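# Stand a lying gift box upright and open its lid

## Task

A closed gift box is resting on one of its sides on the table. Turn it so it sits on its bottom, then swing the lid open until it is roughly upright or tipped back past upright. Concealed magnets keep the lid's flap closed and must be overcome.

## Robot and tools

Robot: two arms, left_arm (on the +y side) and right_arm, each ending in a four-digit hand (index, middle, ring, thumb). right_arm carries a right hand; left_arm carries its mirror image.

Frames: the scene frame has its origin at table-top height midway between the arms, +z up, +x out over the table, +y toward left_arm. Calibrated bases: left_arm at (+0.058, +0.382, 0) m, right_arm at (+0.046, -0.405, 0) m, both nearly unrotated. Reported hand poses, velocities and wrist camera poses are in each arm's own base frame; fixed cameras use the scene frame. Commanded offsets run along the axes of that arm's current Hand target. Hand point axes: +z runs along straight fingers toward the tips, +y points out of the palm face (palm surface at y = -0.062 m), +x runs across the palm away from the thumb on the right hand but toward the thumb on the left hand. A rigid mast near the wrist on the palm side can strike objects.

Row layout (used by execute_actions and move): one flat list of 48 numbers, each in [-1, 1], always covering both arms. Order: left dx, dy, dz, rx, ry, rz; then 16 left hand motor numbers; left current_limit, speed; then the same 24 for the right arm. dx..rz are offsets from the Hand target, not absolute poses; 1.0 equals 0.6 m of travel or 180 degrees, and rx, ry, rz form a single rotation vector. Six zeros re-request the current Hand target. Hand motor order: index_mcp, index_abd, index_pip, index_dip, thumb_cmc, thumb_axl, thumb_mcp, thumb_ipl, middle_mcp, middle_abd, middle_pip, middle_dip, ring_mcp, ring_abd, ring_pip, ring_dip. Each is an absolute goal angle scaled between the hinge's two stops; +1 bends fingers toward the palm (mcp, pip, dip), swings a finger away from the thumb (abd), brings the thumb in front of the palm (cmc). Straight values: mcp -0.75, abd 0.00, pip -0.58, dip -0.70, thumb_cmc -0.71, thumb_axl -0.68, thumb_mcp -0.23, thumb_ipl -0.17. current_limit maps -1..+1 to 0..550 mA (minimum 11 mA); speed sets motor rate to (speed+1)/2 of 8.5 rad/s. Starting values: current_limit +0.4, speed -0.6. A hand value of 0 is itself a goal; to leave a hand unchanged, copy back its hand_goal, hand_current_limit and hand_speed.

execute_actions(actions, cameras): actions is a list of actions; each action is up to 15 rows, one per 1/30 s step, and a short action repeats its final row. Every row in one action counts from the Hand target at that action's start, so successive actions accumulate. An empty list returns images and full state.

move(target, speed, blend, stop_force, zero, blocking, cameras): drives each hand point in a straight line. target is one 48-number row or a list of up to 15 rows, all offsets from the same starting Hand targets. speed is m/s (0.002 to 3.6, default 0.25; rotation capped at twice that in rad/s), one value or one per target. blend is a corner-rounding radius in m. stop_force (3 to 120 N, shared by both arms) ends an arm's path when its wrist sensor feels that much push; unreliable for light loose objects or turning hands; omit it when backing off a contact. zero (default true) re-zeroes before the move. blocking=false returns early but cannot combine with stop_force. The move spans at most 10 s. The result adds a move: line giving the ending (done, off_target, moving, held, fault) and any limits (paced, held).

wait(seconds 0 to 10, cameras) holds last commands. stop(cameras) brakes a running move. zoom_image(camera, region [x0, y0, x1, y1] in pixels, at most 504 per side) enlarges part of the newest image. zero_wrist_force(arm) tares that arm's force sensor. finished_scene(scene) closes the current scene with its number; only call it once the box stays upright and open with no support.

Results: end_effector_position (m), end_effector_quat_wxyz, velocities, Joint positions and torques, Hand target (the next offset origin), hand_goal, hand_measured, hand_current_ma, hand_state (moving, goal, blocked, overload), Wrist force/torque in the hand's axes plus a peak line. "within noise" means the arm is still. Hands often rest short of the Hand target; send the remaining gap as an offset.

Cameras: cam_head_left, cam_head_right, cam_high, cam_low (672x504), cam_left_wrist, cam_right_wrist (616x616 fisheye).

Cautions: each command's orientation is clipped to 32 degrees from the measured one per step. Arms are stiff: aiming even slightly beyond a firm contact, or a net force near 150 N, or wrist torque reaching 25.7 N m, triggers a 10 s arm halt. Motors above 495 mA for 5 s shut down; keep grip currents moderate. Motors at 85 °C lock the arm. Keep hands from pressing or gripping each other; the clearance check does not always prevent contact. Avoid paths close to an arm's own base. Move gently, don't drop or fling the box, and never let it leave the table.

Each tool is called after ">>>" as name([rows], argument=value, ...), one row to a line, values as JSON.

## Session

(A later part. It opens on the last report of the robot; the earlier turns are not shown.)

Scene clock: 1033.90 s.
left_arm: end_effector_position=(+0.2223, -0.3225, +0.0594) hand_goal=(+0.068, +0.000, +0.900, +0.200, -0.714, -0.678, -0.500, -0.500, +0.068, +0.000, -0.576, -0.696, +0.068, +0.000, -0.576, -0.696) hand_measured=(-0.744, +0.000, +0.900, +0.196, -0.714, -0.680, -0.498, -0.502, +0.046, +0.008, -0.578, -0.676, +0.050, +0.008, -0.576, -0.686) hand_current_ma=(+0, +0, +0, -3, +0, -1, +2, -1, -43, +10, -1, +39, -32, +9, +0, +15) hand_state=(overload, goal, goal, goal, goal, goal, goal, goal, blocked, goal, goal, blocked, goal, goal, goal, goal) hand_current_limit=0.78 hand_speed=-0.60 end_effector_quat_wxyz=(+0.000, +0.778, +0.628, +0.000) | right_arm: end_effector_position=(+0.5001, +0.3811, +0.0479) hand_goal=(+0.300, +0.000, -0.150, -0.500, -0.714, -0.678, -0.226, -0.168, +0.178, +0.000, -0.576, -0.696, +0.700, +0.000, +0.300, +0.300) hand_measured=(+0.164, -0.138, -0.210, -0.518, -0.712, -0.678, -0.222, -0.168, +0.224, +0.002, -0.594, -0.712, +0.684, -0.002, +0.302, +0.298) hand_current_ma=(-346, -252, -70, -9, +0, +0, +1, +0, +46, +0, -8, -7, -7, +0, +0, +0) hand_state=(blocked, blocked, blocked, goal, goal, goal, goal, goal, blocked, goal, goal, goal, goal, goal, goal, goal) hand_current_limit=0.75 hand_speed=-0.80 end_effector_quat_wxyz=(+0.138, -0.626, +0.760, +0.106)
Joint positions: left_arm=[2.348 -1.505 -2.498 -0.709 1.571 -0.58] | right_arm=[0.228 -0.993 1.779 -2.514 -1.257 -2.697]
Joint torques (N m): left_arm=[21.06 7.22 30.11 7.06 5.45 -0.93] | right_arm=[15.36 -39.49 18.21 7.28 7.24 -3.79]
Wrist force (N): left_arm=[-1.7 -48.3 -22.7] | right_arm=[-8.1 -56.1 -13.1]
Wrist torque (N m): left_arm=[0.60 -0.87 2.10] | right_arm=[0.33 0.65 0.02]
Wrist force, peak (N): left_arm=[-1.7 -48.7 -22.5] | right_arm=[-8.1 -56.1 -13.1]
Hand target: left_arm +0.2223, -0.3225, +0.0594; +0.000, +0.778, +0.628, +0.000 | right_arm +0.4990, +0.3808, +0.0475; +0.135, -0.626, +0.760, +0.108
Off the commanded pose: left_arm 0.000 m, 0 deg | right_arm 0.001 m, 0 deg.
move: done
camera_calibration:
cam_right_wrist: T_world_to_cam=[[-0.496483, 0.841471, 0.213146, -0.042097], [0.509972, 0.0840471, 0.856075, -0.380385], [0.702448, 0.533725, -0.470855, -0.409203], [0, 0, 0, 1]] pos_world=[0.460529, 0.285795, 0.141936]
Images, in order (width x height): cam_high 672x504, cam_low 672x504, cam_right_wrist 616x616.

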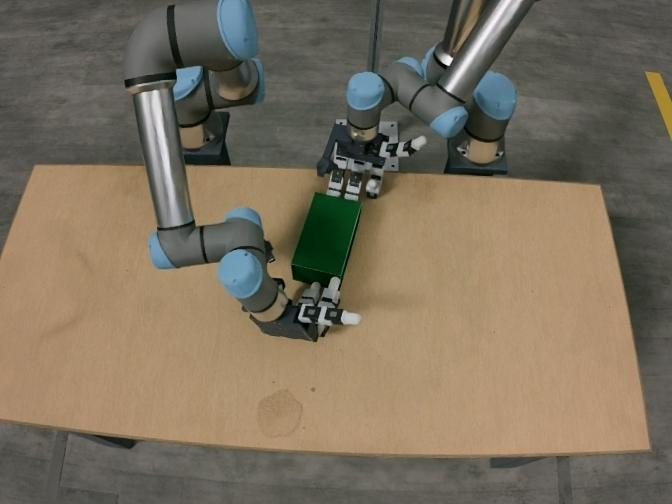

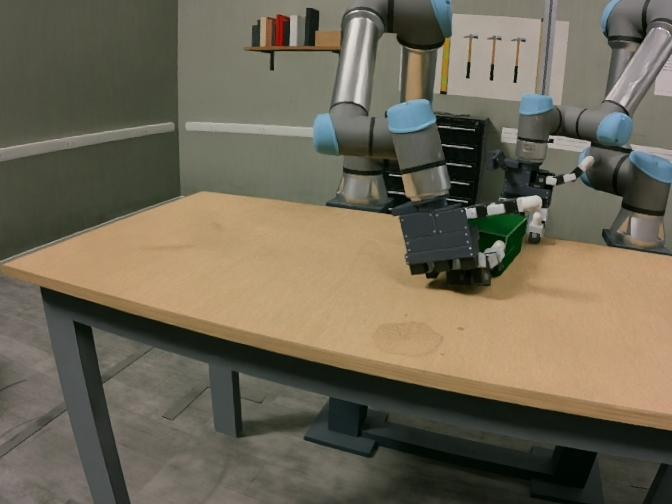

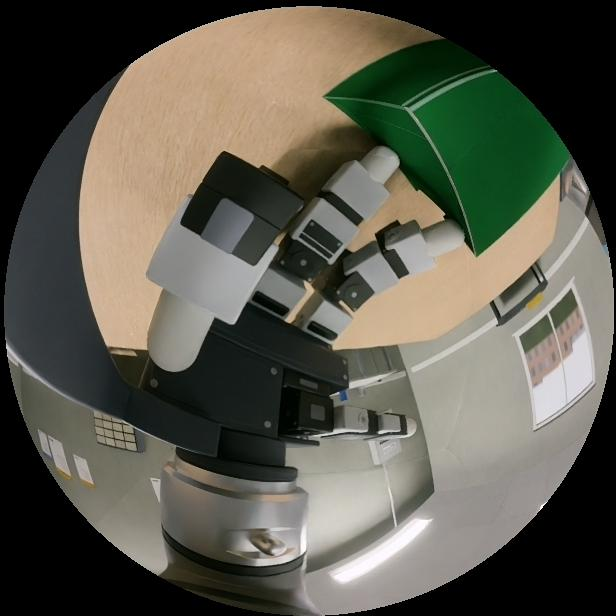

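>>> move(target=[0,0,0,0,0,0,0.068,0,0.9,0.2,-0.714,-0.678,-0.5,-0.5,0.068,0,-0.576,-0.696,0.068,0,-0.576,-0.696,0.78,-0.6,0.02,0.003,-0.012,0,-0.1,0,0.3,0.1,-0.1,-0.45,-0.714,-0.678,-0.226,-0.168,0.178,0,-0.576,-0.696,0.7,0,0.3,0.3,0.75,-0.8], speed=0.04, cameras=["cam_high","cam_low","cam_right_wrist"])

>>> zoom_image(camera="cam_right_wrist", region=[300, 30, 580, 270])

>>> zoom_image(camera="cam_high", region=[260, 160, 420, 320])

Scene clock: 1041.20 s.
left_arm: end_effector_position=(+0.2223, -0.3225, +0.0594) hand_goal=(+0.068, +0.000, +0.900, +0.200, -0.714, -0.678, -0.500, -0.500, +0.068, +0.000, -0.576, -0.696, +0.068, +0.000, -0.576, -0.696) hand_measured=(-0.744, +0.000, +0.900, +0.196, -0.714, -0.680, -0.498, -0.502, +0.054, +0.004, -0.576, -0.694, +0.048, +0.016, -0.574, -0.678) hand_current_ma=(+0, +0, +0, -3, +0, -1, +2, -1, -26, +2, +0, +3, -42, +22, +2, +34) hand_state=(overload, goal, goal, goal, goal, goal, goal, goal, goal, goal, goal, goal, blocked, goal, goal, goal) hand_current_limit=0.78 hand_speed=-0.60 end_effector_quat_wxyz=(+0.000, +0.778, +0.628, +0.000) | right_arm: end_effector_position=(+0.4998, +0.3683, +0.0527) hand_goal=(+0.300, +0.100, -0.100, -0.450, -0.714, -0.678, -0.226, -0.168, +0.178, +0.000, -0.576, -0.696, +0.700, +0.000, +0.300, +0.300) hand_measured=(+0.122, -0.106, -0.210, -0.504, -0.712, -0.678, -0.222, -0.168, +0.224, +0.040, -0.556, -0.684, +0.800, +0.000, +0.180, +0.298) hand_current_ma=(-481, -481, -211, -60, +0, +0, +1, +0, +48, +27, +10, +3, +200, +0, -243, +0) hand_state=(blocked, blocked, blocked, blocked, goal, goal, goal, goal, blocked, blocked, blocked, goal, blocked, goal, blocked, goal) hand_current_limit=0.75 hand_speed=-0.80 end_effector_quat_wxyz=(+0.267, -0.604, +0.725, +0.195)
Joint positions: left_arm=[2.348 -1.505 -2.498 -0.709 1.571 -0.58] | right_arm=[0.112 -0.972 1.922 -2.794 -0.946 -2.761]
Joint torques (N m): left_arm=[18.08 7.23 27.3 4.28 3.07 -0.47] | right_arm=[13.05 17.84 27.79 7.1 1.6 -3.18]
Wrist force (N): left_arm=[-1.6 -22.7 -10.2] | right_arm=[-35.8 -34.5 -71.8]
Wrist torque (N m): left_arm=[0.21 -0.57 1.50] | right_arm=[3.21 5.42 -2.25]
Wrist force, peak (N): left_arm=[-1.7 -48.7 -22.7] | right_arm=[-35.8 -34.5 -71.8]
Hand target: left_arm +0.2223, -0.3225, +0.0594; +0.000, +0.778, +0.628, +0.000 | right_arm +0.4946, +0.3677, +0.0502; +0.253, -0.601, +0.730, +0.204
Off the commanded pose: left_arm 0.000 m, 0 deg | right_arm 0.006 m, 2 deg.
move: off_target (right_arm)
camera_calibration:
cam_right_wrist: T_world_to_cam=[[-0.531693, 0.73909, 0.413581, 0.0121884], [0.429446, -0.185625, 0.883809, -0.245344], [0.729985, 0.647526, -0.218704, -0.468944], [0, 0, 0, 1]] pos_world=[0.454165, 0.249103, 0.109236]
Images, in order (width x height): cam_high 672x504, cam_low 672x504, cam_right_wrist 616x616.

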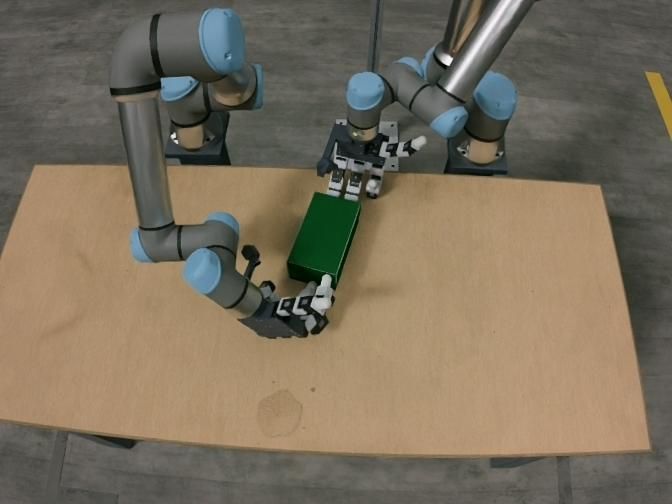

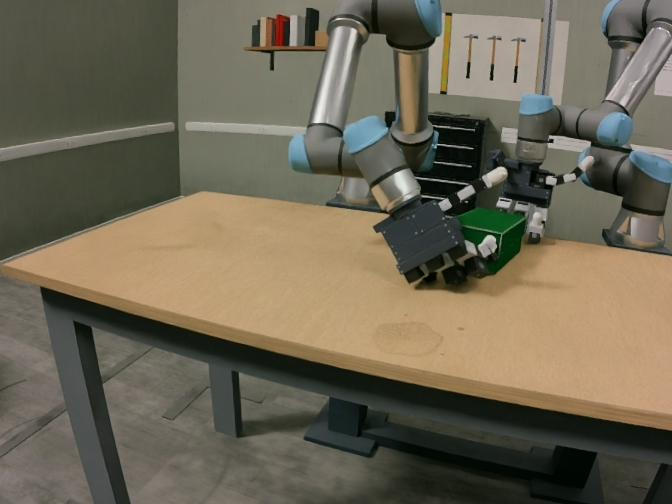

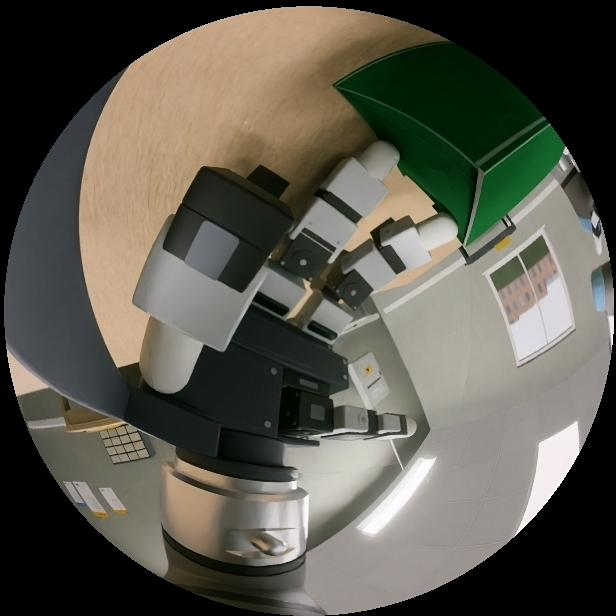

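Scaled by 1.800 from the camera's 616x616 image, which has a finer 880x880 frame.

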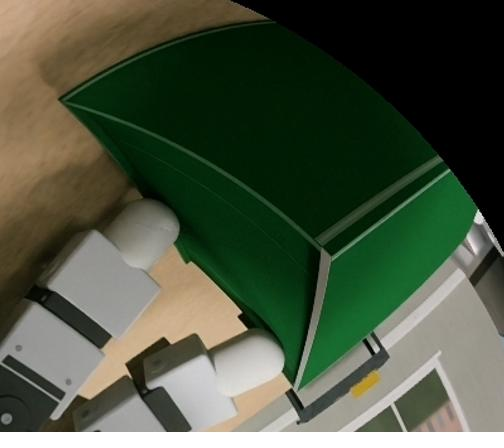

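Scaled by 3.150 from the camera's 672x504 image, which has a finer 960x720 frame.

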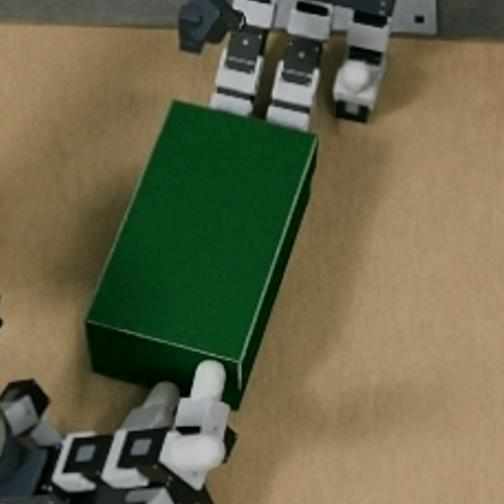

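>>> move([
  [0,-0.08,-0.27,0,0,0,0.068,0,0.9,0.2,-0.714,-0.678,-0.5,-0.5,-0.616,0,-0.576,-0.696,-0.616,0,-0.576,-0.696,0.78,-0.6,-0.094,-0.058,-0.0953,-0.0123,0.2144,0.004,0.3,0.1,-0.1,-0.45,-0.714,-0.678,-0.226,-0.168,0.178,0,-0.576,-0.696,0.7,0,0.3,0.3,0.75,-0.6],
  [-0.066,0.2917,-0.27,0,0,0.507,0.068,0,0.9,0.2,-0.714,-0.678,-0.5,-0.5,-0.616,0,-0.576,-0.696,-0.616,0,-0.576,-0.696,0.78,-0.6,-0.094,-0.058,-0.0953,-0.0123,0.2144,0.004,-1,0,0.883,-0.696,-0.714,-0.678,-0.226,-0.168,-1,0,0.883,-0.696,-1,0,0.883,-0.696,0.78,-0.6],
  [-0.066,0.2917,-0.168,0,0,0.507,0.068,0,0.9,0.2,-0.714,-0.678,-0.5,-0.5,-0.616,0,-0.576,-0.696,-0.616,0,-0.576,-0.696,0.78,-0.6,-0.094,-0.058,-0.0953,-0.0123,0.2144,0.004,-1,0,0.883,-0.696,-0.714,-0.678,-0.226,-0.168,-1,0,0.883,-0.696,-1,0,0.883,-0.696,0.78,-0.6],
], speed=0.3, cameras=["cam_high","cam_low"])

>>> zoom_image(camera="cam_high", region=[260, 160, 460, 320])

Scene clock: 1104.20 s.
left_arm: end_effector_position=(+0.3849, -0.3982, +0.1603) hand_goal=(+0.068, +0.000, +0.900, +0.200, -0.714, -0.678, -0.500, -0.500, -0.616, +0.000, -0.576, -0.696, -0.616, +0.000, -0.576, -0.696) hand_measured=(-0.744, +0.000, +0.900, +0.196, -0.714, -0.680, -0.498, -0.502, -0.614, +0.002, -0.574, -0.692, -0.614, +0.002, -0.574, -0.692) hand_current_ma=(+0, +0, +0, -3, +0, -1, +2, -1, +1, +2, +2, +3, +2, +2, +2, +3) hand_state=(overload, goal, goal, goal, goal, goal, goal, goal, goal, goal, goal, goal, goal, goal, goal, goal) hand_current_limit=0.78 hand_speed=-0.60 end_effector_quat_wxyz=(+0.000, +0.993, -0.117, +0.000) | right_arm: end_effector_position=(+0.5301, +0.3702, +0.1301) hand_goal=(-1.000, +0.000, +0.882, -0.696, -0.714, -0.678, -0.226, -0.168, -1.000, +0.000, +0.882, -0.696, -1.000, +0.000, +0.882, -0.696) hand_measured=(-0.998, +0.002, +0.874, -0.694, -0.712, -0.678, -0.222, -0.168, -0.996, +0.002, +0.874, -0.694, -0.996, +0.000, +0.878, -0.694) hand_current_ma=(+0, +0, -2, +0, +0, +0, +1, +0, +0, +0, -2, +0, +0, +0, -1, +0) hand_state=(goal, goal, goal, goal, goal, goal, goal, goal, goal, goal, goal, goal, goal, goal, goal, goal) hand_current_limit=0.78 hand_speed=-0.60 end_effector_quat_wxyz=(-0.015, -0.635, +0.772, +0.010)
Joint positions: left_arm=[2.734 -1.653 -2.012 -1.047 1.571 1.399] | right_arm=[0.303 -0.998 1.415 -1.953 -1.565 -2.645]
Joint torques (N m): left_arm=[-11.73 20.36 12.36 3.98 -1.93 -1.23] | right_arm=[7.7 -36.04 -26.34 -2.17 -2.13 2.05]
Wrist force (N): left_arm=[-1.2 -3.1 -0.8] | right_arm=[-0.3 0.6 0.4]
Wrist torque (N m): left_arm=[-0.27 0.20 -0.05] | right_arm=[-0.01 -0.03 -0.12]
Wrist force, peak (N): left_arm=[-1.4 -23.3 -10.8] | right_arm=[-37.4 -36.8 -72.9]
Hand target: left_arm +0.3849, -0.3983, +0.1602; +0.000, +0.993, -0.117, +0.000 | right_arm +0.5301, +0.3702, +0.1301; -0.015, -0.635, +0.772, +0.010
Off the commanded pose: left_arm 0.000 m, 0 deg | right_arm 0.000 m, 0 deg.
move: done
Images, in order (width x height): cam_high 672x504, cam_low 672x504.

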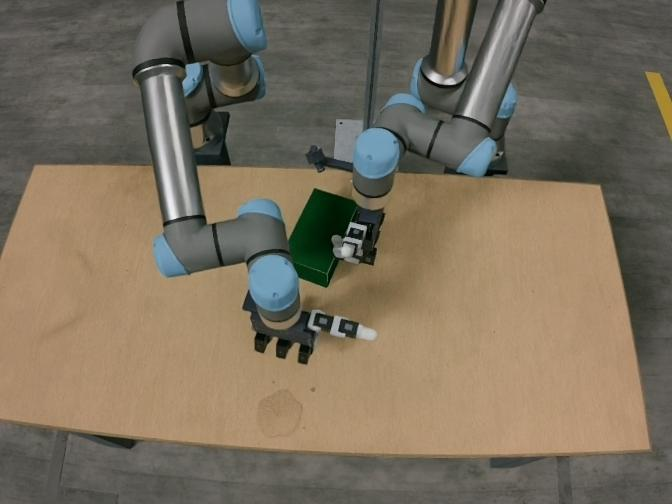

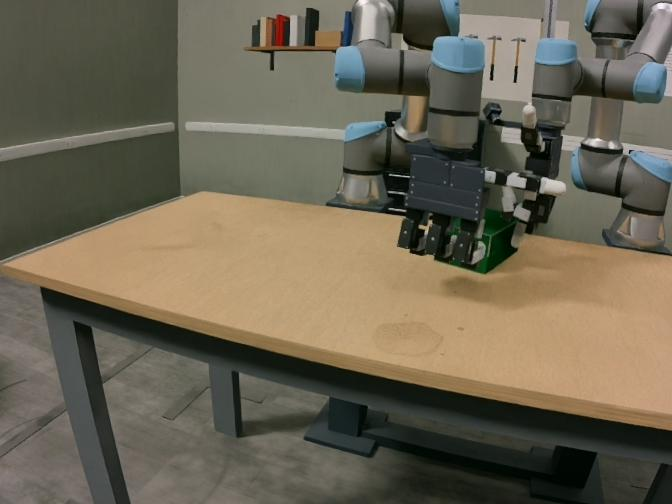

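Scaled by 2.520 from the camera's 672x504 image, which has a finer 960x720 frame.

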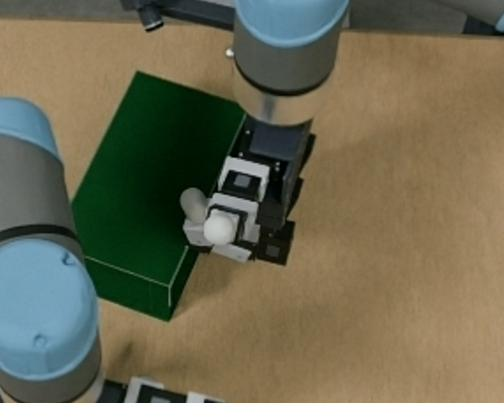

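>>> move(target=[0,0,0.06,0,0,0,0.068,0,0.9,0.2,-0.714,-0.678,-0.5,-0.5,-0.616,0,-0.576,-0.696,-0.616,0,-0.576,-0.696,0.78,-0.6,0,0,0,0,0,0,-1,0,0.883,-0.696,-0.714,-0.678,-0.226,-0.168,-1,0,0.883,-0.696,-1,0,0.883,-0.696,0.78,-0.6], speed=0.15, cameras=["cam_high","cam_low","cam_left_wrist","cam_head_right"])

>>> zoom_image(camera="cam_low", region=[380, 150, 620, 320])

>>> zoom_image(camera="cam_left_wrist", region=[100, 20, 440, 320])

Scene clock: 1110.00 s.
left_arm: end_effector_position=(+0.3849, -0.3982, +0.1243) hand_goal=(+0.068, +0.000, +0.900, +0.200, -0.714, -0.678, -0.500, -0.500, -0.616, +0.000, -0.576, -0.696, -0.616, +0.000, -0.576, -0.696) hand_measured=(-0.680, +0.002, +0.916, +0.196, -0.714, -0.680, -0.498, -0.502, -0.614, +0.002, -0.574, -0.692, -0.614, +0.002, -0.574, -0.692) hand_current_ma=(+0, +1, +26, -3, +0, -1, +2, -1, +1, +2, +2, +3, +1, +2, +2, +3) hand_state=(overload, goal, goal, goal, goal, goal, goal, goal, goal, goal, goal, goal, goal, goal, goal, goal) hand_current_limit=0.78 hand_speed=-0.60 end_effector_quat_wxyz=(+0.000, +0.993, -0.117, +0.000) | right_arm: end_effector_position=(+0.5301, +0.3702, +0.1301) hand_goal=(-1.000, +0.000, +0.882, -0.696, -0.714, -0.678, -0.226, -0.168, -1.000, +0.000, +0.882, -0.696, -1.000, +0.000, +0.882, -0.696) hand_measured=(-0.998, +0.002, +0.874, -0.694, -0.712, -0.678, -0.222, -0.168, -0.996, +0.002, +0.874, -0.694, -0.996, +0.000, +0.878, -0.694) hand_current_ma=(+0, +0, -2, +0, +0, +0, +1, +0, +0, +0, -2, +0, +0, +0, -1, +0) hand_state=(goal, goal, goal, goal, goal, goal, goal, goal, goal, goal, goal, goal, goal, goal, goal, goal) hand_current_limit=0.78 hand_speed=-0.60 end_effector_quat_wxyz=(-0.015, -0.635, +0.772, +0.010)
Joint positions: left_arm=[2.734 -1.705 -2.063 -0.944 1.571 1.399] | right_arm=[0.303 -0.998 1.415 -1.953 -1.565 -2.645]
Joint torques (N m): left_arm=[4.06 21.22 11.04 3.83 -0.92 -0.6] | right_arm=[6.07 -38.06 -20.04 -2.83 -1.88 1.68]
Wrist force (N): left_arm=[-0.8 -4.2 -2.4] | right_arm=[0.2 1.0 0.1]
Wrist torque (N m): left_arm=[-0.16 0.18 -0.06] | right_arm=[0.06 -0.08 -0.08]
Wrist force, peak (N): left_arm=[-0.4 -5.2 -4.6] | right_arm=[-0.1 0.9 0.5]
Hand target: left_arm +0.3849, -0.3983, +0.1242; +0.000, +0.993, -0.117, +0.000 | right_arm +0.5301, +0.3702, +0.1301; -0.015, -0.635, +0.772, +0.010
Off the commanded pose: left_arm 0.000 m, 0 deg | right_arm 0.000 m, 0 deg.
move: done
camera_calibration:
cam_left_wrist: T_world_to_cam=[[-0.597432, 0.79817, -0.0774536, 0.535622], [0.50119, 0.44704, 0.740921, -0.162689], [0.626006, 0.403831, -0.667111, 0.130025], [0, 0, 0, 1]] pos_world=[0.32014, -0.407297, 0.248767]
Images, in order (width x height): cam_head_right 672x504, cam_high 672x504, cam_low 672x504, cam_left_wrist 616x616.

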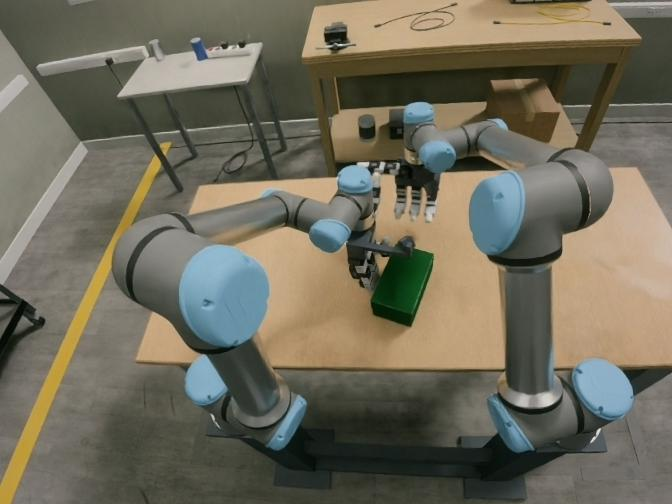

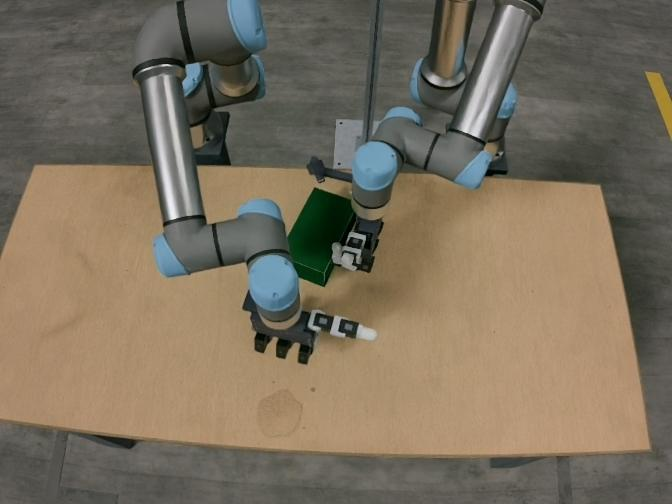

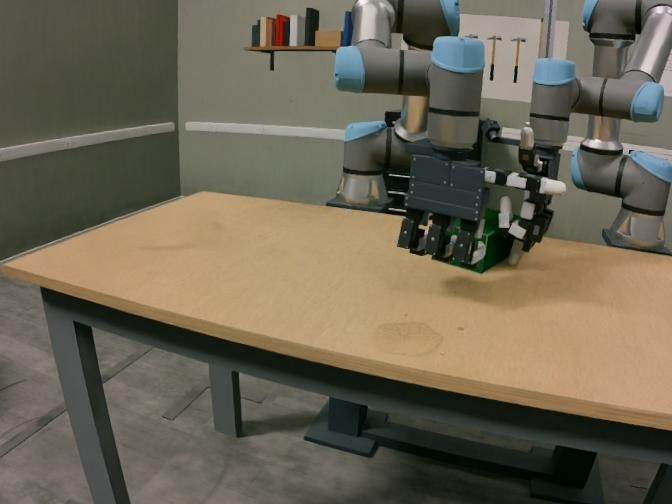

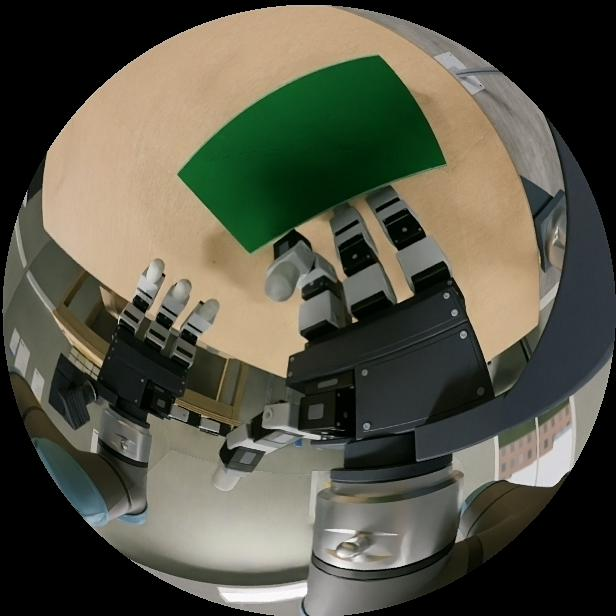

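Scaled by 2.100 from the camera's 672x504 image, which has a finer 960x720 frame.

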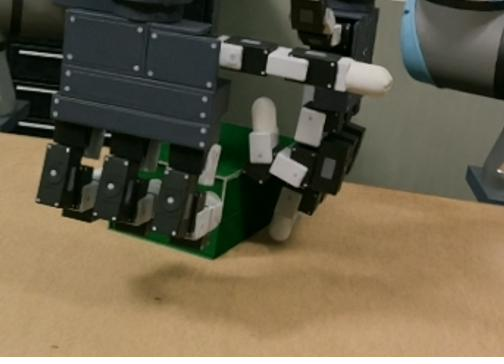

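Scaled by 1.482 from the camera's 616x616 image, which has a finer 880x880 frame.

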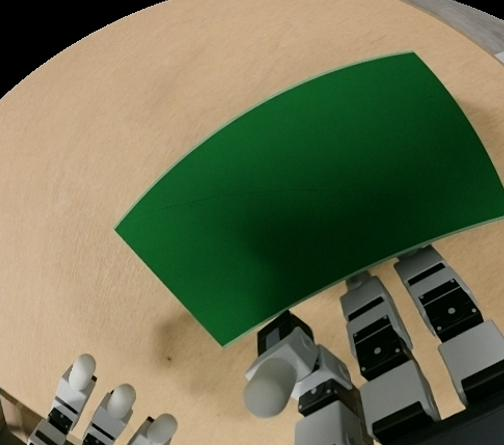

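>>> move(target=[0,0.06,0,0,0,0,0.068,0,0.9,0.2,-0.714,-0.678,-0.5,-0.5,-0.616,0,-0.576,-0.696,-0.616,0,-0.576,-0.696,0.78,-0.6,0,0,0,0,0,0,-1,0,0.883,-0.696,-0.714,-0.678,-0.226,-0.168,-1,0,0.883,-0.696,-1,0,0.883,-0.696,0.78,-0.6], speed=0.03, stop_force=4, cameras=["cam_high","cam_low"])

>>> move(target=[0,0,0.06,0,0,0,0.068,0,0.9,0.2,-0.714,-0.678,-0.5,-0.5,-0.616,0,-0.576,-0.696,-0.616,0,-0.576,-0.696,0.78,-0.6,0,0,0,0,0,0,-1,0,0.883,-0.696,-0.714,-0.678,-0.226,-0.168,-1,0,0.883,-0.696,-1,0,0.883,-0.696,0.78,-0.6], speed=0.02, stop_force=15, cameras=["cam_high","cam_low","cam_left_wrist"])

>>> zoom_image(camera="cam_low", region=[380, 150, 620, 320])

>>> zoom_image(camera="cam_high", region=[260, 160, 460, 320])

Scene clock: 1116.70 s.
left_arm: end_effector_position=(+0.3765, -0.4333, +0.1242) hand_goal=(+0.068, +0.000, +0.900, +0.200, -0.714, -0.678, -0.500, -0.500, -0.616, +0.000, -0.576, -0.696, -0.616, +0.000, -0.576, -0.696) hand_measured=(-0.676, +0.002, +0.914, +0.196, -0.714, -0.680, -0.498, -0.502, -0.614, +0.002, -0.574, -0.692, -0.622, +0.000, -0.578, -0.694) hand_current_ma=(+0, +1, +23, -3, +0, -1, +2, -1, +1, +2, +2, +3, -9, +0, -1, +2) hand_state=(overload, goal, goal, goal, goal, goal, goal, goal, goal, goal, goal, goal, goal, goal, goal, goal) hand_current_limit=0.78 hand_speed=-0.60 end_effector_quat_wxyz=(+0.000, +0.993, -0.117, +0.000) | right_arm: end_effector_position=(+0.5301, +0.3702, +0.1301) hand_goal=(-1.000, +0.000, +0.882, -0.696, -0.714, -0.678, -0.226, -0.168, -1.000, +0.000, +0.882, -0.696, -1.000, +0.000, +0.882, -0.696) hand_measured=(-0.998, +0.002, +0.874, -0.694, -0.712, -0.678, -0.222, -0.168, -0.996, +0.002, +0.874, -0.694, -0.996, +0.000, +0.878, -0.694) hand_current_ma=(+0, +0, -2, +0, +0, +0, +1, +0, +0, +0, -2, +0, +0, +0, -1, +0) hand_state=(goal, goal, goal, goal, goal, goal, goal, goal, goal, goal, goal, goal, goal, goal, goal, goal) hand_current_limit=0.78 hand_speed=-0.60 end_effector_quat_wxyz=(-0.015, -0.635, +0.772, +0.010)
Joint positions: left_arm=[2.661 -1.742 -2.019 -0.952 1.571 1.326] | right_arm=[0.303 -0.998 1.416 -1.953 -1.565 -2.645]
Joint torques (N m): left_arm=[-15.19 21.71 27.69 1.33 1.58 -1.19] | right_arm=[6.26 -38.97 -14.72 -2.97 -1.52 1.59]
Wrist force (N): left_arm=[-0.9 -4.0 -1.7] | right_arm=[0.2 0.5 0.5]
Wrist torque (N m): left_arm=[-0.16 0.13 0.19] | right_arm=[-0.03 -0.08 -0.09]
Wrist force, peak (N): left_arm=[-0.8 -5.0 -2.9] | right_arm=[0.1 0.8 0.8]
Hand target: left_arm +0.3765, -0.4333, +0.1242; +0.000, +0.993, -0.117, +0.000 | right_arm +0.5301, +0.3702, +0.1301; -0.015, -0.635, +0.772, +0.010
Off the commanded pose: left_arm 0.000 m, 0 deg | right_arm 0.000 m, 0 deg.
move: done
Images, in order (width x height): cam_high 672x504, cam_low 672x504.

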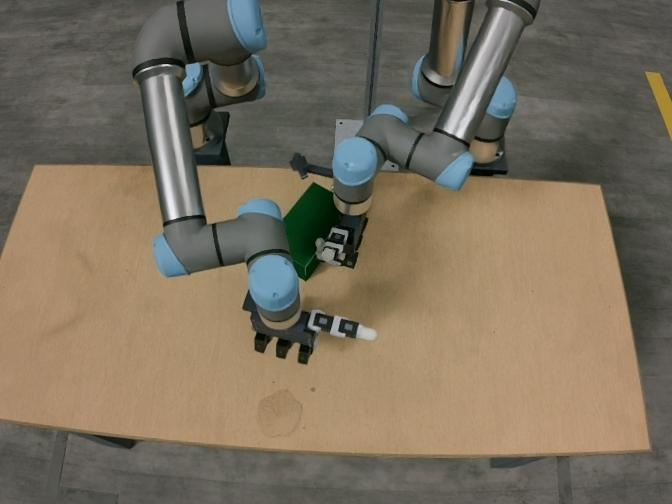

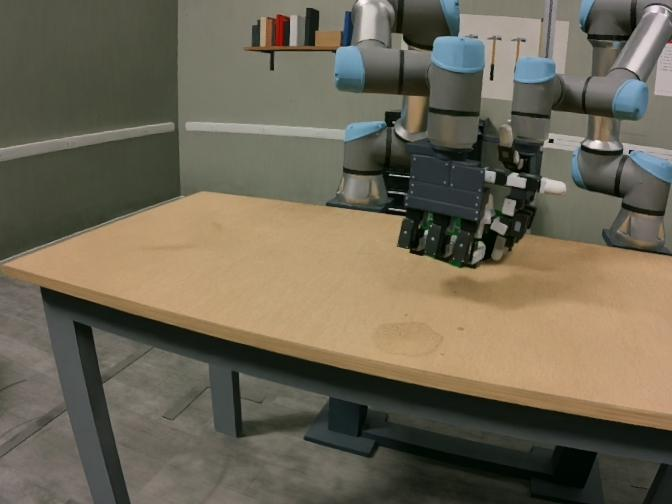

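Scene clock: 1118.20 s.
left_arm: end_effector_position=(+0.3765, -0.4333, +0.1187) hand_goal=(+0.068, +0.000, +0.900, +0.200, -0.714, -0.678, -0.500, -0.500, -0.616, +0.000, -0.576, -0.696, -0.616, +0.000, -0.576, -0.696) hand_measured=(-0.602, +0.002, +0.910, +0.196, -0.714, -0.680, -0.498, -0.502, -0.614, +0.004, -0.574, -0.694, -0.618, +0.002, -0.578, -0.696) hand_current_ma=(+0, +1, +14, -3, +0, -1, +2, -1, +1, +3, +2, +2, -2, +2, -1, +0) hand_state=(overload, goal, goal, goal, goal, goal, goal, goal, goal, goal, goal, goal, goal, goal, goal, goal) hand_current_limit=0.78 hand_speed=-0.60 end_effector_quat_wxyz=(+0.000, +0.993, -0.117, +0.000) | right_arm: end_effector_position=(+0.5301, +0.3702, +0.1301) hand_goal=(-1.000, +0.000, +0.882, -0.696, -0.714, -0.678, -0.226, -0.168, -1.000, +0.000, +0.882, -0.696, -1.000, +0.000, +0.882, -0.696) hand_measured=(-0.998, +0.002, +0.874, -0.694, -0.712, -0.678, -0.222, -0.168, -0.996, +0.002, +0.874, -0.694, -0.996, +0.000, +0.878, -0.694) hand_current_ma=(+0, +0, -2, +0, +0, +0, +1, +0, +0, +0, -2, +0, +0, +0, -1, +0) hand_state=(goal, goal, goal, goal, goal, goal, goal, goal, goal, goal, goal, goal, goal, goal, goal, goal) hand_current_limit=0.78 hand_speed=-0.60 end_effector_quat_wxyz=(-0.015, -0.635, +0.772, +0.010)
Joint positions: left_arm=[2.661 -1.75 -2.026 -0.936 1.571 1.326] | right_arm=[0.303 -0.998 1.416 -1.953 -1.565 -2.645]
Joint torques (N m): left_arm=[-13.99 27.44 21.24 0.41 -2.3 -0.85] | right_arm=[5.21 -39.01 -14.5 -2.88 -1.83 1.59]
Wrist force (N): left_arm=[-0.5 -6.4 -18.1] | right_arm=[0.0 0.7 0.3]
Wrist torque (N m): left_arm=[1.00 -0.78 0.31] | right_arm=[0.02 -0.07 -0.10]
Wrist force, peak (N): left_arm=[-1.5 -11.0 -40.8] | right_arm=[-0.3 0.8 0.6]
Hand target: left_arm +0.3765, -0.4333, +0.1187; +0.000, +0.993, -0.117, +0.000 (not the last commanded pose) | right_arm +0.5301, +0.3702, +0.1301; -0.015, -0.635, +0.772, +0.010
Off the commanded pose: left_arm 0.030 m, 0 deg | right_arm 0.000 m, 0 deg.
move: contact (left_arm)
camera_calibration:
cam_left_wrist: T_world_to_cam=[[-0.597507, 0.798105, -0.0775531, 0.558132], [0.501152, 0.447182, 0.740861, -0.138669], [0.625965, 0.403804, -0.667165, 0.145762], [0, 0, 0, 1]] pos_world=[0.31174, -0.442297, 0.243267]
Images, in order (width x height): cam_high 672x504, cam_low 672x504, cam_left_wrist 616x616.

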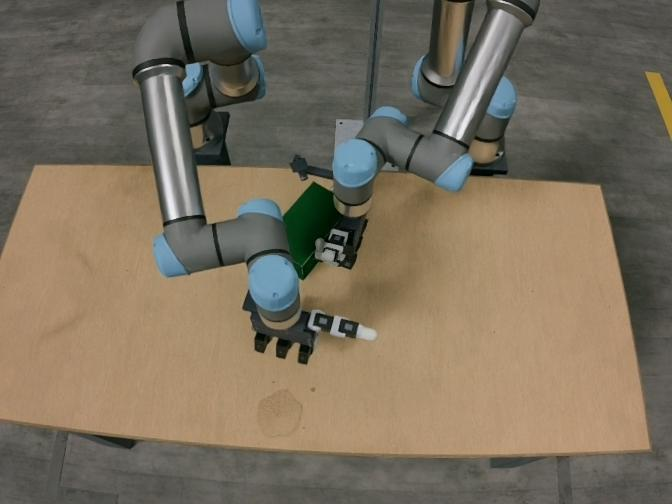

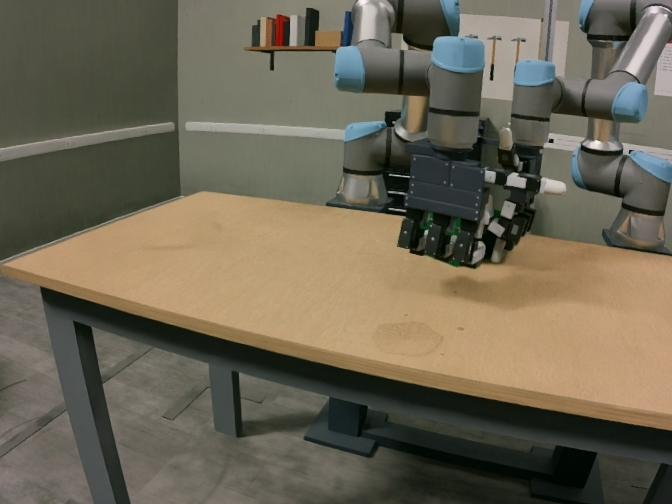

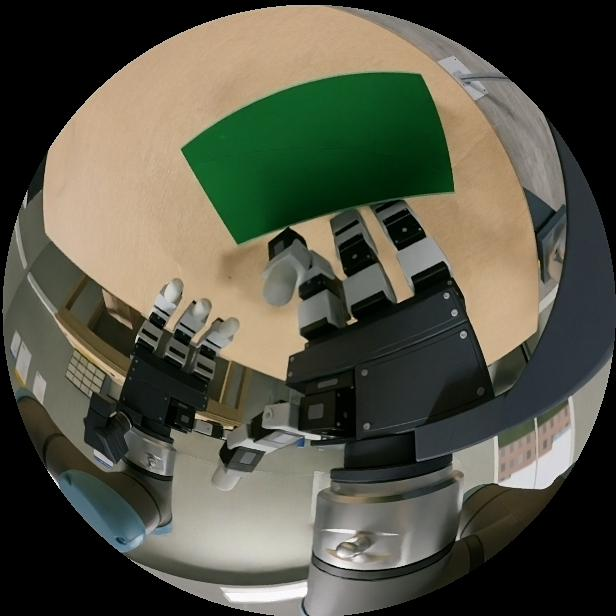

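Scaled by 2.100 from the camera's 672x504 image, which has a finer 960x720 frame.

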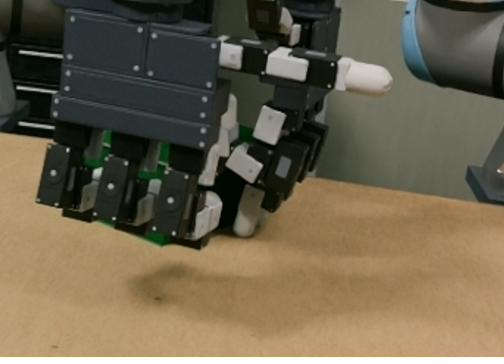

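Scaled by 2.520 from the camera's 672x504 image, which has a finer 960x720 frame.

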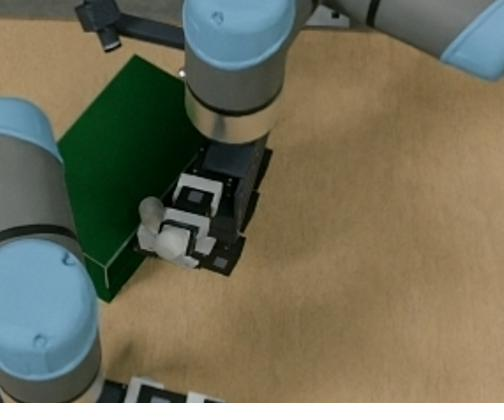

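>>> move([
  [0,-0.12,-0.02,0,0,0,0.068,0,0.9,0.2,-0.714,-0.678,-0.5,-0.5,-0.616,0,-0.576,-0.696,-0.616,0,-0.576,-0.696,0.78,-0.6,0,-0.1,-0.25,0,0,0,-0.75,0,-0.576,-0.696,-0.714,-0.678,-0.226,-0.168,-0.616,0,-0.576,-0.696,-0.616,0,-0.576,-0.696,0.75,-0.6],
  [0.2,-0.2,-0.25,0,0,0,0.068,0,0.9,0.2,-0.714,-0.678,-0.5,-0.5,-0.616,0,-0.576,-0.696,-0.616,0,-0.576,-0.696,0.78,-0.6,0.2,-0.1,-0.3,0,0,0,-0.75,0,-0.576,-0.696,-0.714,-0.678,-0.226,-0.168,-0.616,0,-0.576,-0.696,-0.616,0,-0.576,-0.696,0.75,-0.6],
], speed=0.3, cameras=["cam_high","cam_low"])

>>> zoom_image(camera="cam_high", region=[240, 150, 440, 310])

>>> zoom_image(camera="cam_low", region=[380, 180, 580, 300])

Scene clock: 1182.87 s.
left_arm: end_effector_position=(+0.5211, -0.3446, +0.2688) hand_goal=(+0.068, +0.000, +0.900, +0.200, -0.714, -0.678, -0.500, -0.500, -0.616, +0.000, -0.576, -0.696, -0.616, +0.000, -0.576, -0.696) hand_measured=(-0.606, +0.002, +0.900, +0.196, -0.714, -0.680, -0.498, -0.502, -0.614, +0.002, -0.574, -0.694, -0.614, +0.000, -0.574, -0.696) hand_current_ma=(+0, +1, +0, -3, +0, -1, +2, -1, +1, +2, +2, +2, +1, +0, +1, +0) hand_state=(overload, goal, goal, goal, goal, goal, goal, goal, goal, goal, goal, goal, goal, goal, goal, goal) hand_current_limit=0.78 hand_speed=-0.60 end_effector_quat_wxyz=(+0.000, +0.993, -0.117, +0.000) | right_arm: end_effector_position=(+0.5724, +0.2419, +0.3094) hand_goal=(-0.750, +0.000, -0.576, -0.696, -0.714, -0.678, -0.226, -0.168, -0.616, +0.000, -0.576, -0.696, -0.616, +0.000, -0.576, -0.696) hand_measured=(-0.752, +0.002, -0.572, -0.694, -0.712, -0.678, -0.222, -0.168, -0.620, +0.002, -0.574, -0.694, -0.620, +0.000, -0.574, -0.694) hand_current_ma=(+0, +0, +0, +0, +0, +0, +1, +0, -1, +0, +0, +0, +0, +0, +0, +0) hand_state=(goal, goal, goal, goal, goal, goal, goal, goal, goal, goal, goal, goal, goal, goal, goal, goal) hand_current_limit=0.75 hand_speed=-0.60 end_effector_quat_wxyz=(-0.015, -0.635, +0.772, +0.010)
Joint positions: left_arm=[2.915 -1.76 -1.591 -1.361 1.571 1.579] | right_arm=[0.106 -1.118 1.131 -1.547 -1.572 -2.842]
Joint torques (N m): left_arm=[12.62 27.99 29.67 1.41 2.07 1.46] | right_arm=[-9.09 -57.01 -15.16 -3.89 2.51 -1.48]
Wrist force (N): left_arm=[-1.2 -3.1 -1.0] | right_arm=[-0.2 0.4 0.1]
Wrist torque (N m): left_arm=[-0.22 0.12 -0.10] | right_arm=[-0.02 0.01 0.01]
Wrist force, peak (N): left_arm=[-0.2 -6.4 -18.8] | right_arm=[0.0 1.1 1.6]
Hand target: left_arm +0.5212, -0.3446, +0.2688; +0.000, +0.993, -0.117, +0.000 | right_arm +0.5724, +0.2418, +0.3094; -0.015, -0.635, +0.772, +0.010
Off the commanded pose: left_arm 0.000 m, 0 deg | right_arm 0.000 m, 0 deg.
move: done
Images, in order (width x height): cam_high 672x504, cam_low 672x504.

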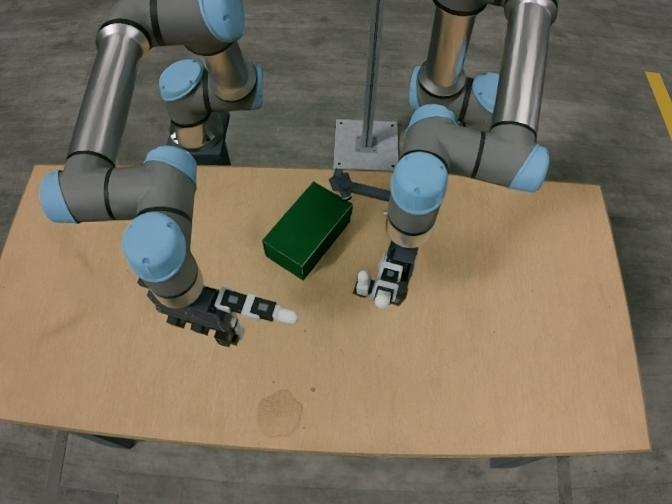

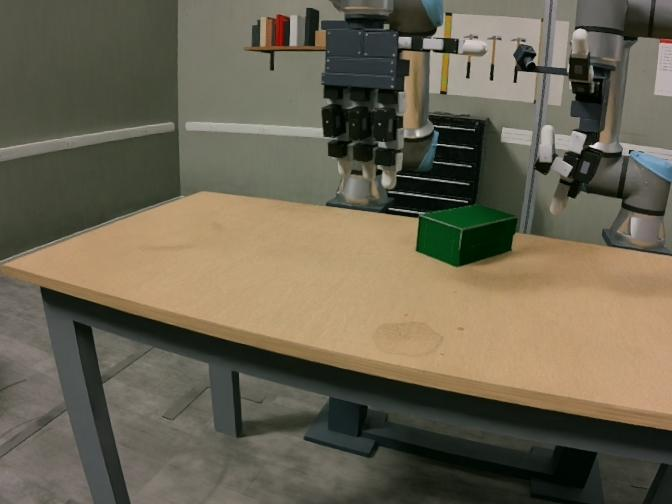

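Scaled by 2.520 from the camera's 672x504 image, which has a finer 960x720 frame.

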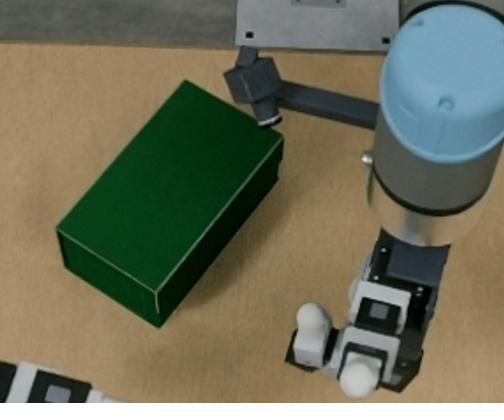

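Scaled by 2.520 from the camera's 672x504 image, which has a finer 960x720 frame.

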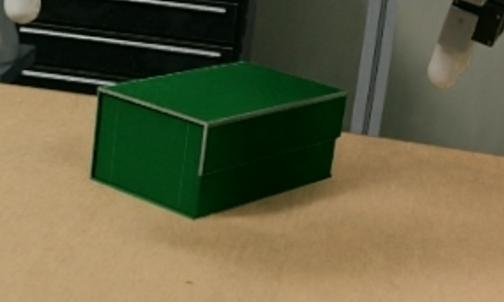

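>>> zoom_image(camera="cam_low", region=[410, 200, 520, 270])

>>> zoom_image(camera="cam_high", region=[255, 175, 365, 285])

Scaled by 4.582 from the camera's 672x504 image, which has a finer 960x720 frame.

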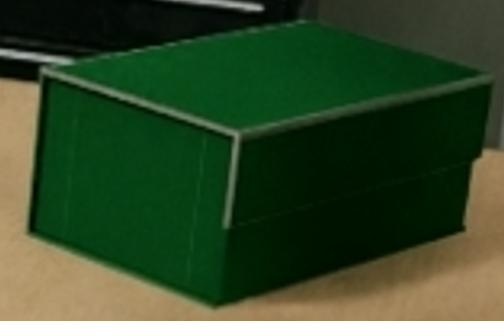

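Scaled by 4.582 from the camera's 672x504 image, which has a finer 960x720 frame.

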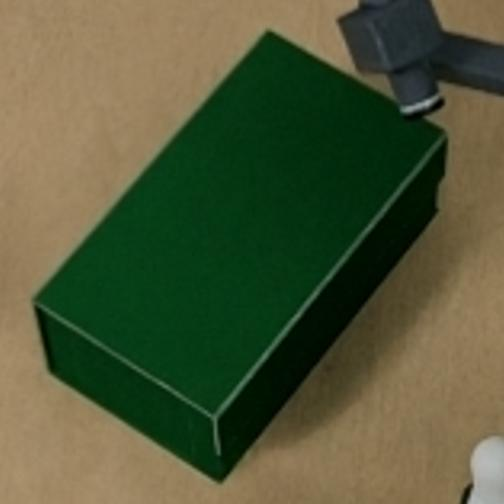

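>>> move([
  [-0.0931,0.08,0.0,0,0,0.1056,0.068,0,0.9,0.2,-0.714,-0.678,-0.5,-0.5,0.068,0,-0.576,-0.696,-0.3,0,0.9,0,0.78,-0.6,0.1627,0.4678,0.02,0,0,0.611,-0.3,0,0.9,0,-0.714,-0.678,-0.226,-0.168,0.068,0,-0.576,-0.696,-0.3,0,0.9,0,0.78,-0.6],
  [-0.0931,0.1048,0.2938,0,0,0.1056,0.068,0,0.9,0.2,-0.714,-0.678,-0.5,-0.5,0.068,0,-0.576,-0.696,-0.3,0,0.9,0,0.78,-0.6,0.1627,0.4678,0.3615,0,0,0.611,-0.3,0,0.9,0,-0.714,-0.678,-0.226,-0.168,0.068,0,-0.576,-0.696,-0.3,0,0.9,0,0.78,-0.6],
], speed=0.3, cameras=["cam_high"])

>>> zoom_image(camera="cam_high", region=[240, 150, 440, 310])

Scene clock: 1208.40 s.
left_arm: end_effector_position=(+0.4523, -0.3927, +0.0925) hand_goal=(+0.068, +0.000, +0.900, +0.200, -0.714, -0.678, -0.500, -0.500, +0.068, +0.000, -0.576, -0.696, -0.300, +0.000, +0.900, +0.000) hand_measured=(-0.608, +0.002, +0.900, +0.196, -0.714, -0.680, -0.498, -0.502, +0.052, +0.002, -0.576, -0.694, -0.312, +0.000, +0.894, -0.004) hand_current_ma=(+0, +1, +0, -3, +0, -1, +2, -1, -28, +2, +0, +2, -20, +0, -6, -3) hand_state=(overload, goal, goal, goal, goal, goal, goal, goal, goal, goal, goal, goal, goal, goal, goal, goal) hand_current_limit=0.78 hand_speed=-0.60 end_effector_quat_wxyz=(+0.000, +0.960, -0.280, +0.000) | right_arm: end_effector_position=(+0.2705, +0.1990, +0.1034) hand_goal=(-0.300, +0.000, +0.900, +0.000, -0.714, -0.678, -0.226, -0.168, +0.068, +0.000, -0.576, -0.696, -0.300, +0.000, +0.900, +0.000) hand_measured=(-0.310, +0.002, +0.894, -0.002, -0.712, -0.678, -0.222, -0.168, +0.050, +0.002, -0.576, -0.694, -0.310, +0.000, +0.894, -0.002) hand_current_ma=(-3, +0, -1, +0, +0, +0, +1, +0, -8, +0, +0, +0, -3, +0, -1, +0) hand_state=(goal, goal, goal, goal, goal, goal, goal, goal, goal, goal, goal, goal, goal, goal, goal, goal) hand_current_limit=0.78 hand_speed=-0.60 end_effector_quat_wxyz=(-0.017, +0.268, +0.963, -0.007)
Joint positions: left_arm=[2.805 -1.917 -1.884 -0.911 1.571 1.801] | right_arm=[0.026 -2.137 2.62 -2.018 -1.575 -1.002]
Joint torques (N m): left_arm=[-14.26 29.86 10.97 3.97 -1.92 -1.23] | right_arm=[8 12.62 -13.01 -4.14 -2.55 2]
Wrist force (N): left_arm=[-0.9 -3.1 -1.0] | right_arm=[-0.5 0.2 -0.1]
Wrist torque (N m): left_arm=[-0.18 0.09 0.16] | right_arm=[0.10 0.05 -0.15]
Wrist force, peak (N): left_arm=[-1.3 -3.6 -2.2] | right_arm=[-1.0 0.2 -1.5]
Hand target: left_arm +0.4523, -0.3927, +0.0925; +0.000, +0.960, -0.280, +0.000 | right_arm +0.2705, +0.1990, +0.1034; -0.017, +0.268, +0.963, -0.007
Off the commanded pose: left_arm 0.000 m, 0 deg | right_arm 0.000 m, 0 deg.
move: done
Images, in order (width x height): cam_high 672x504.

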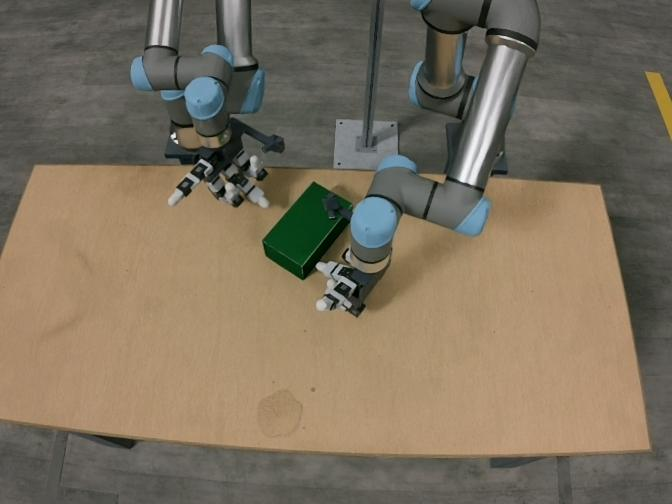

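Scaled by 2.520 from the camera's 672x504 image, which has a finer 960x720 frame.

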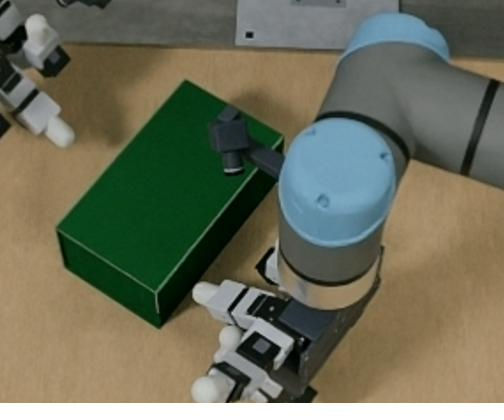

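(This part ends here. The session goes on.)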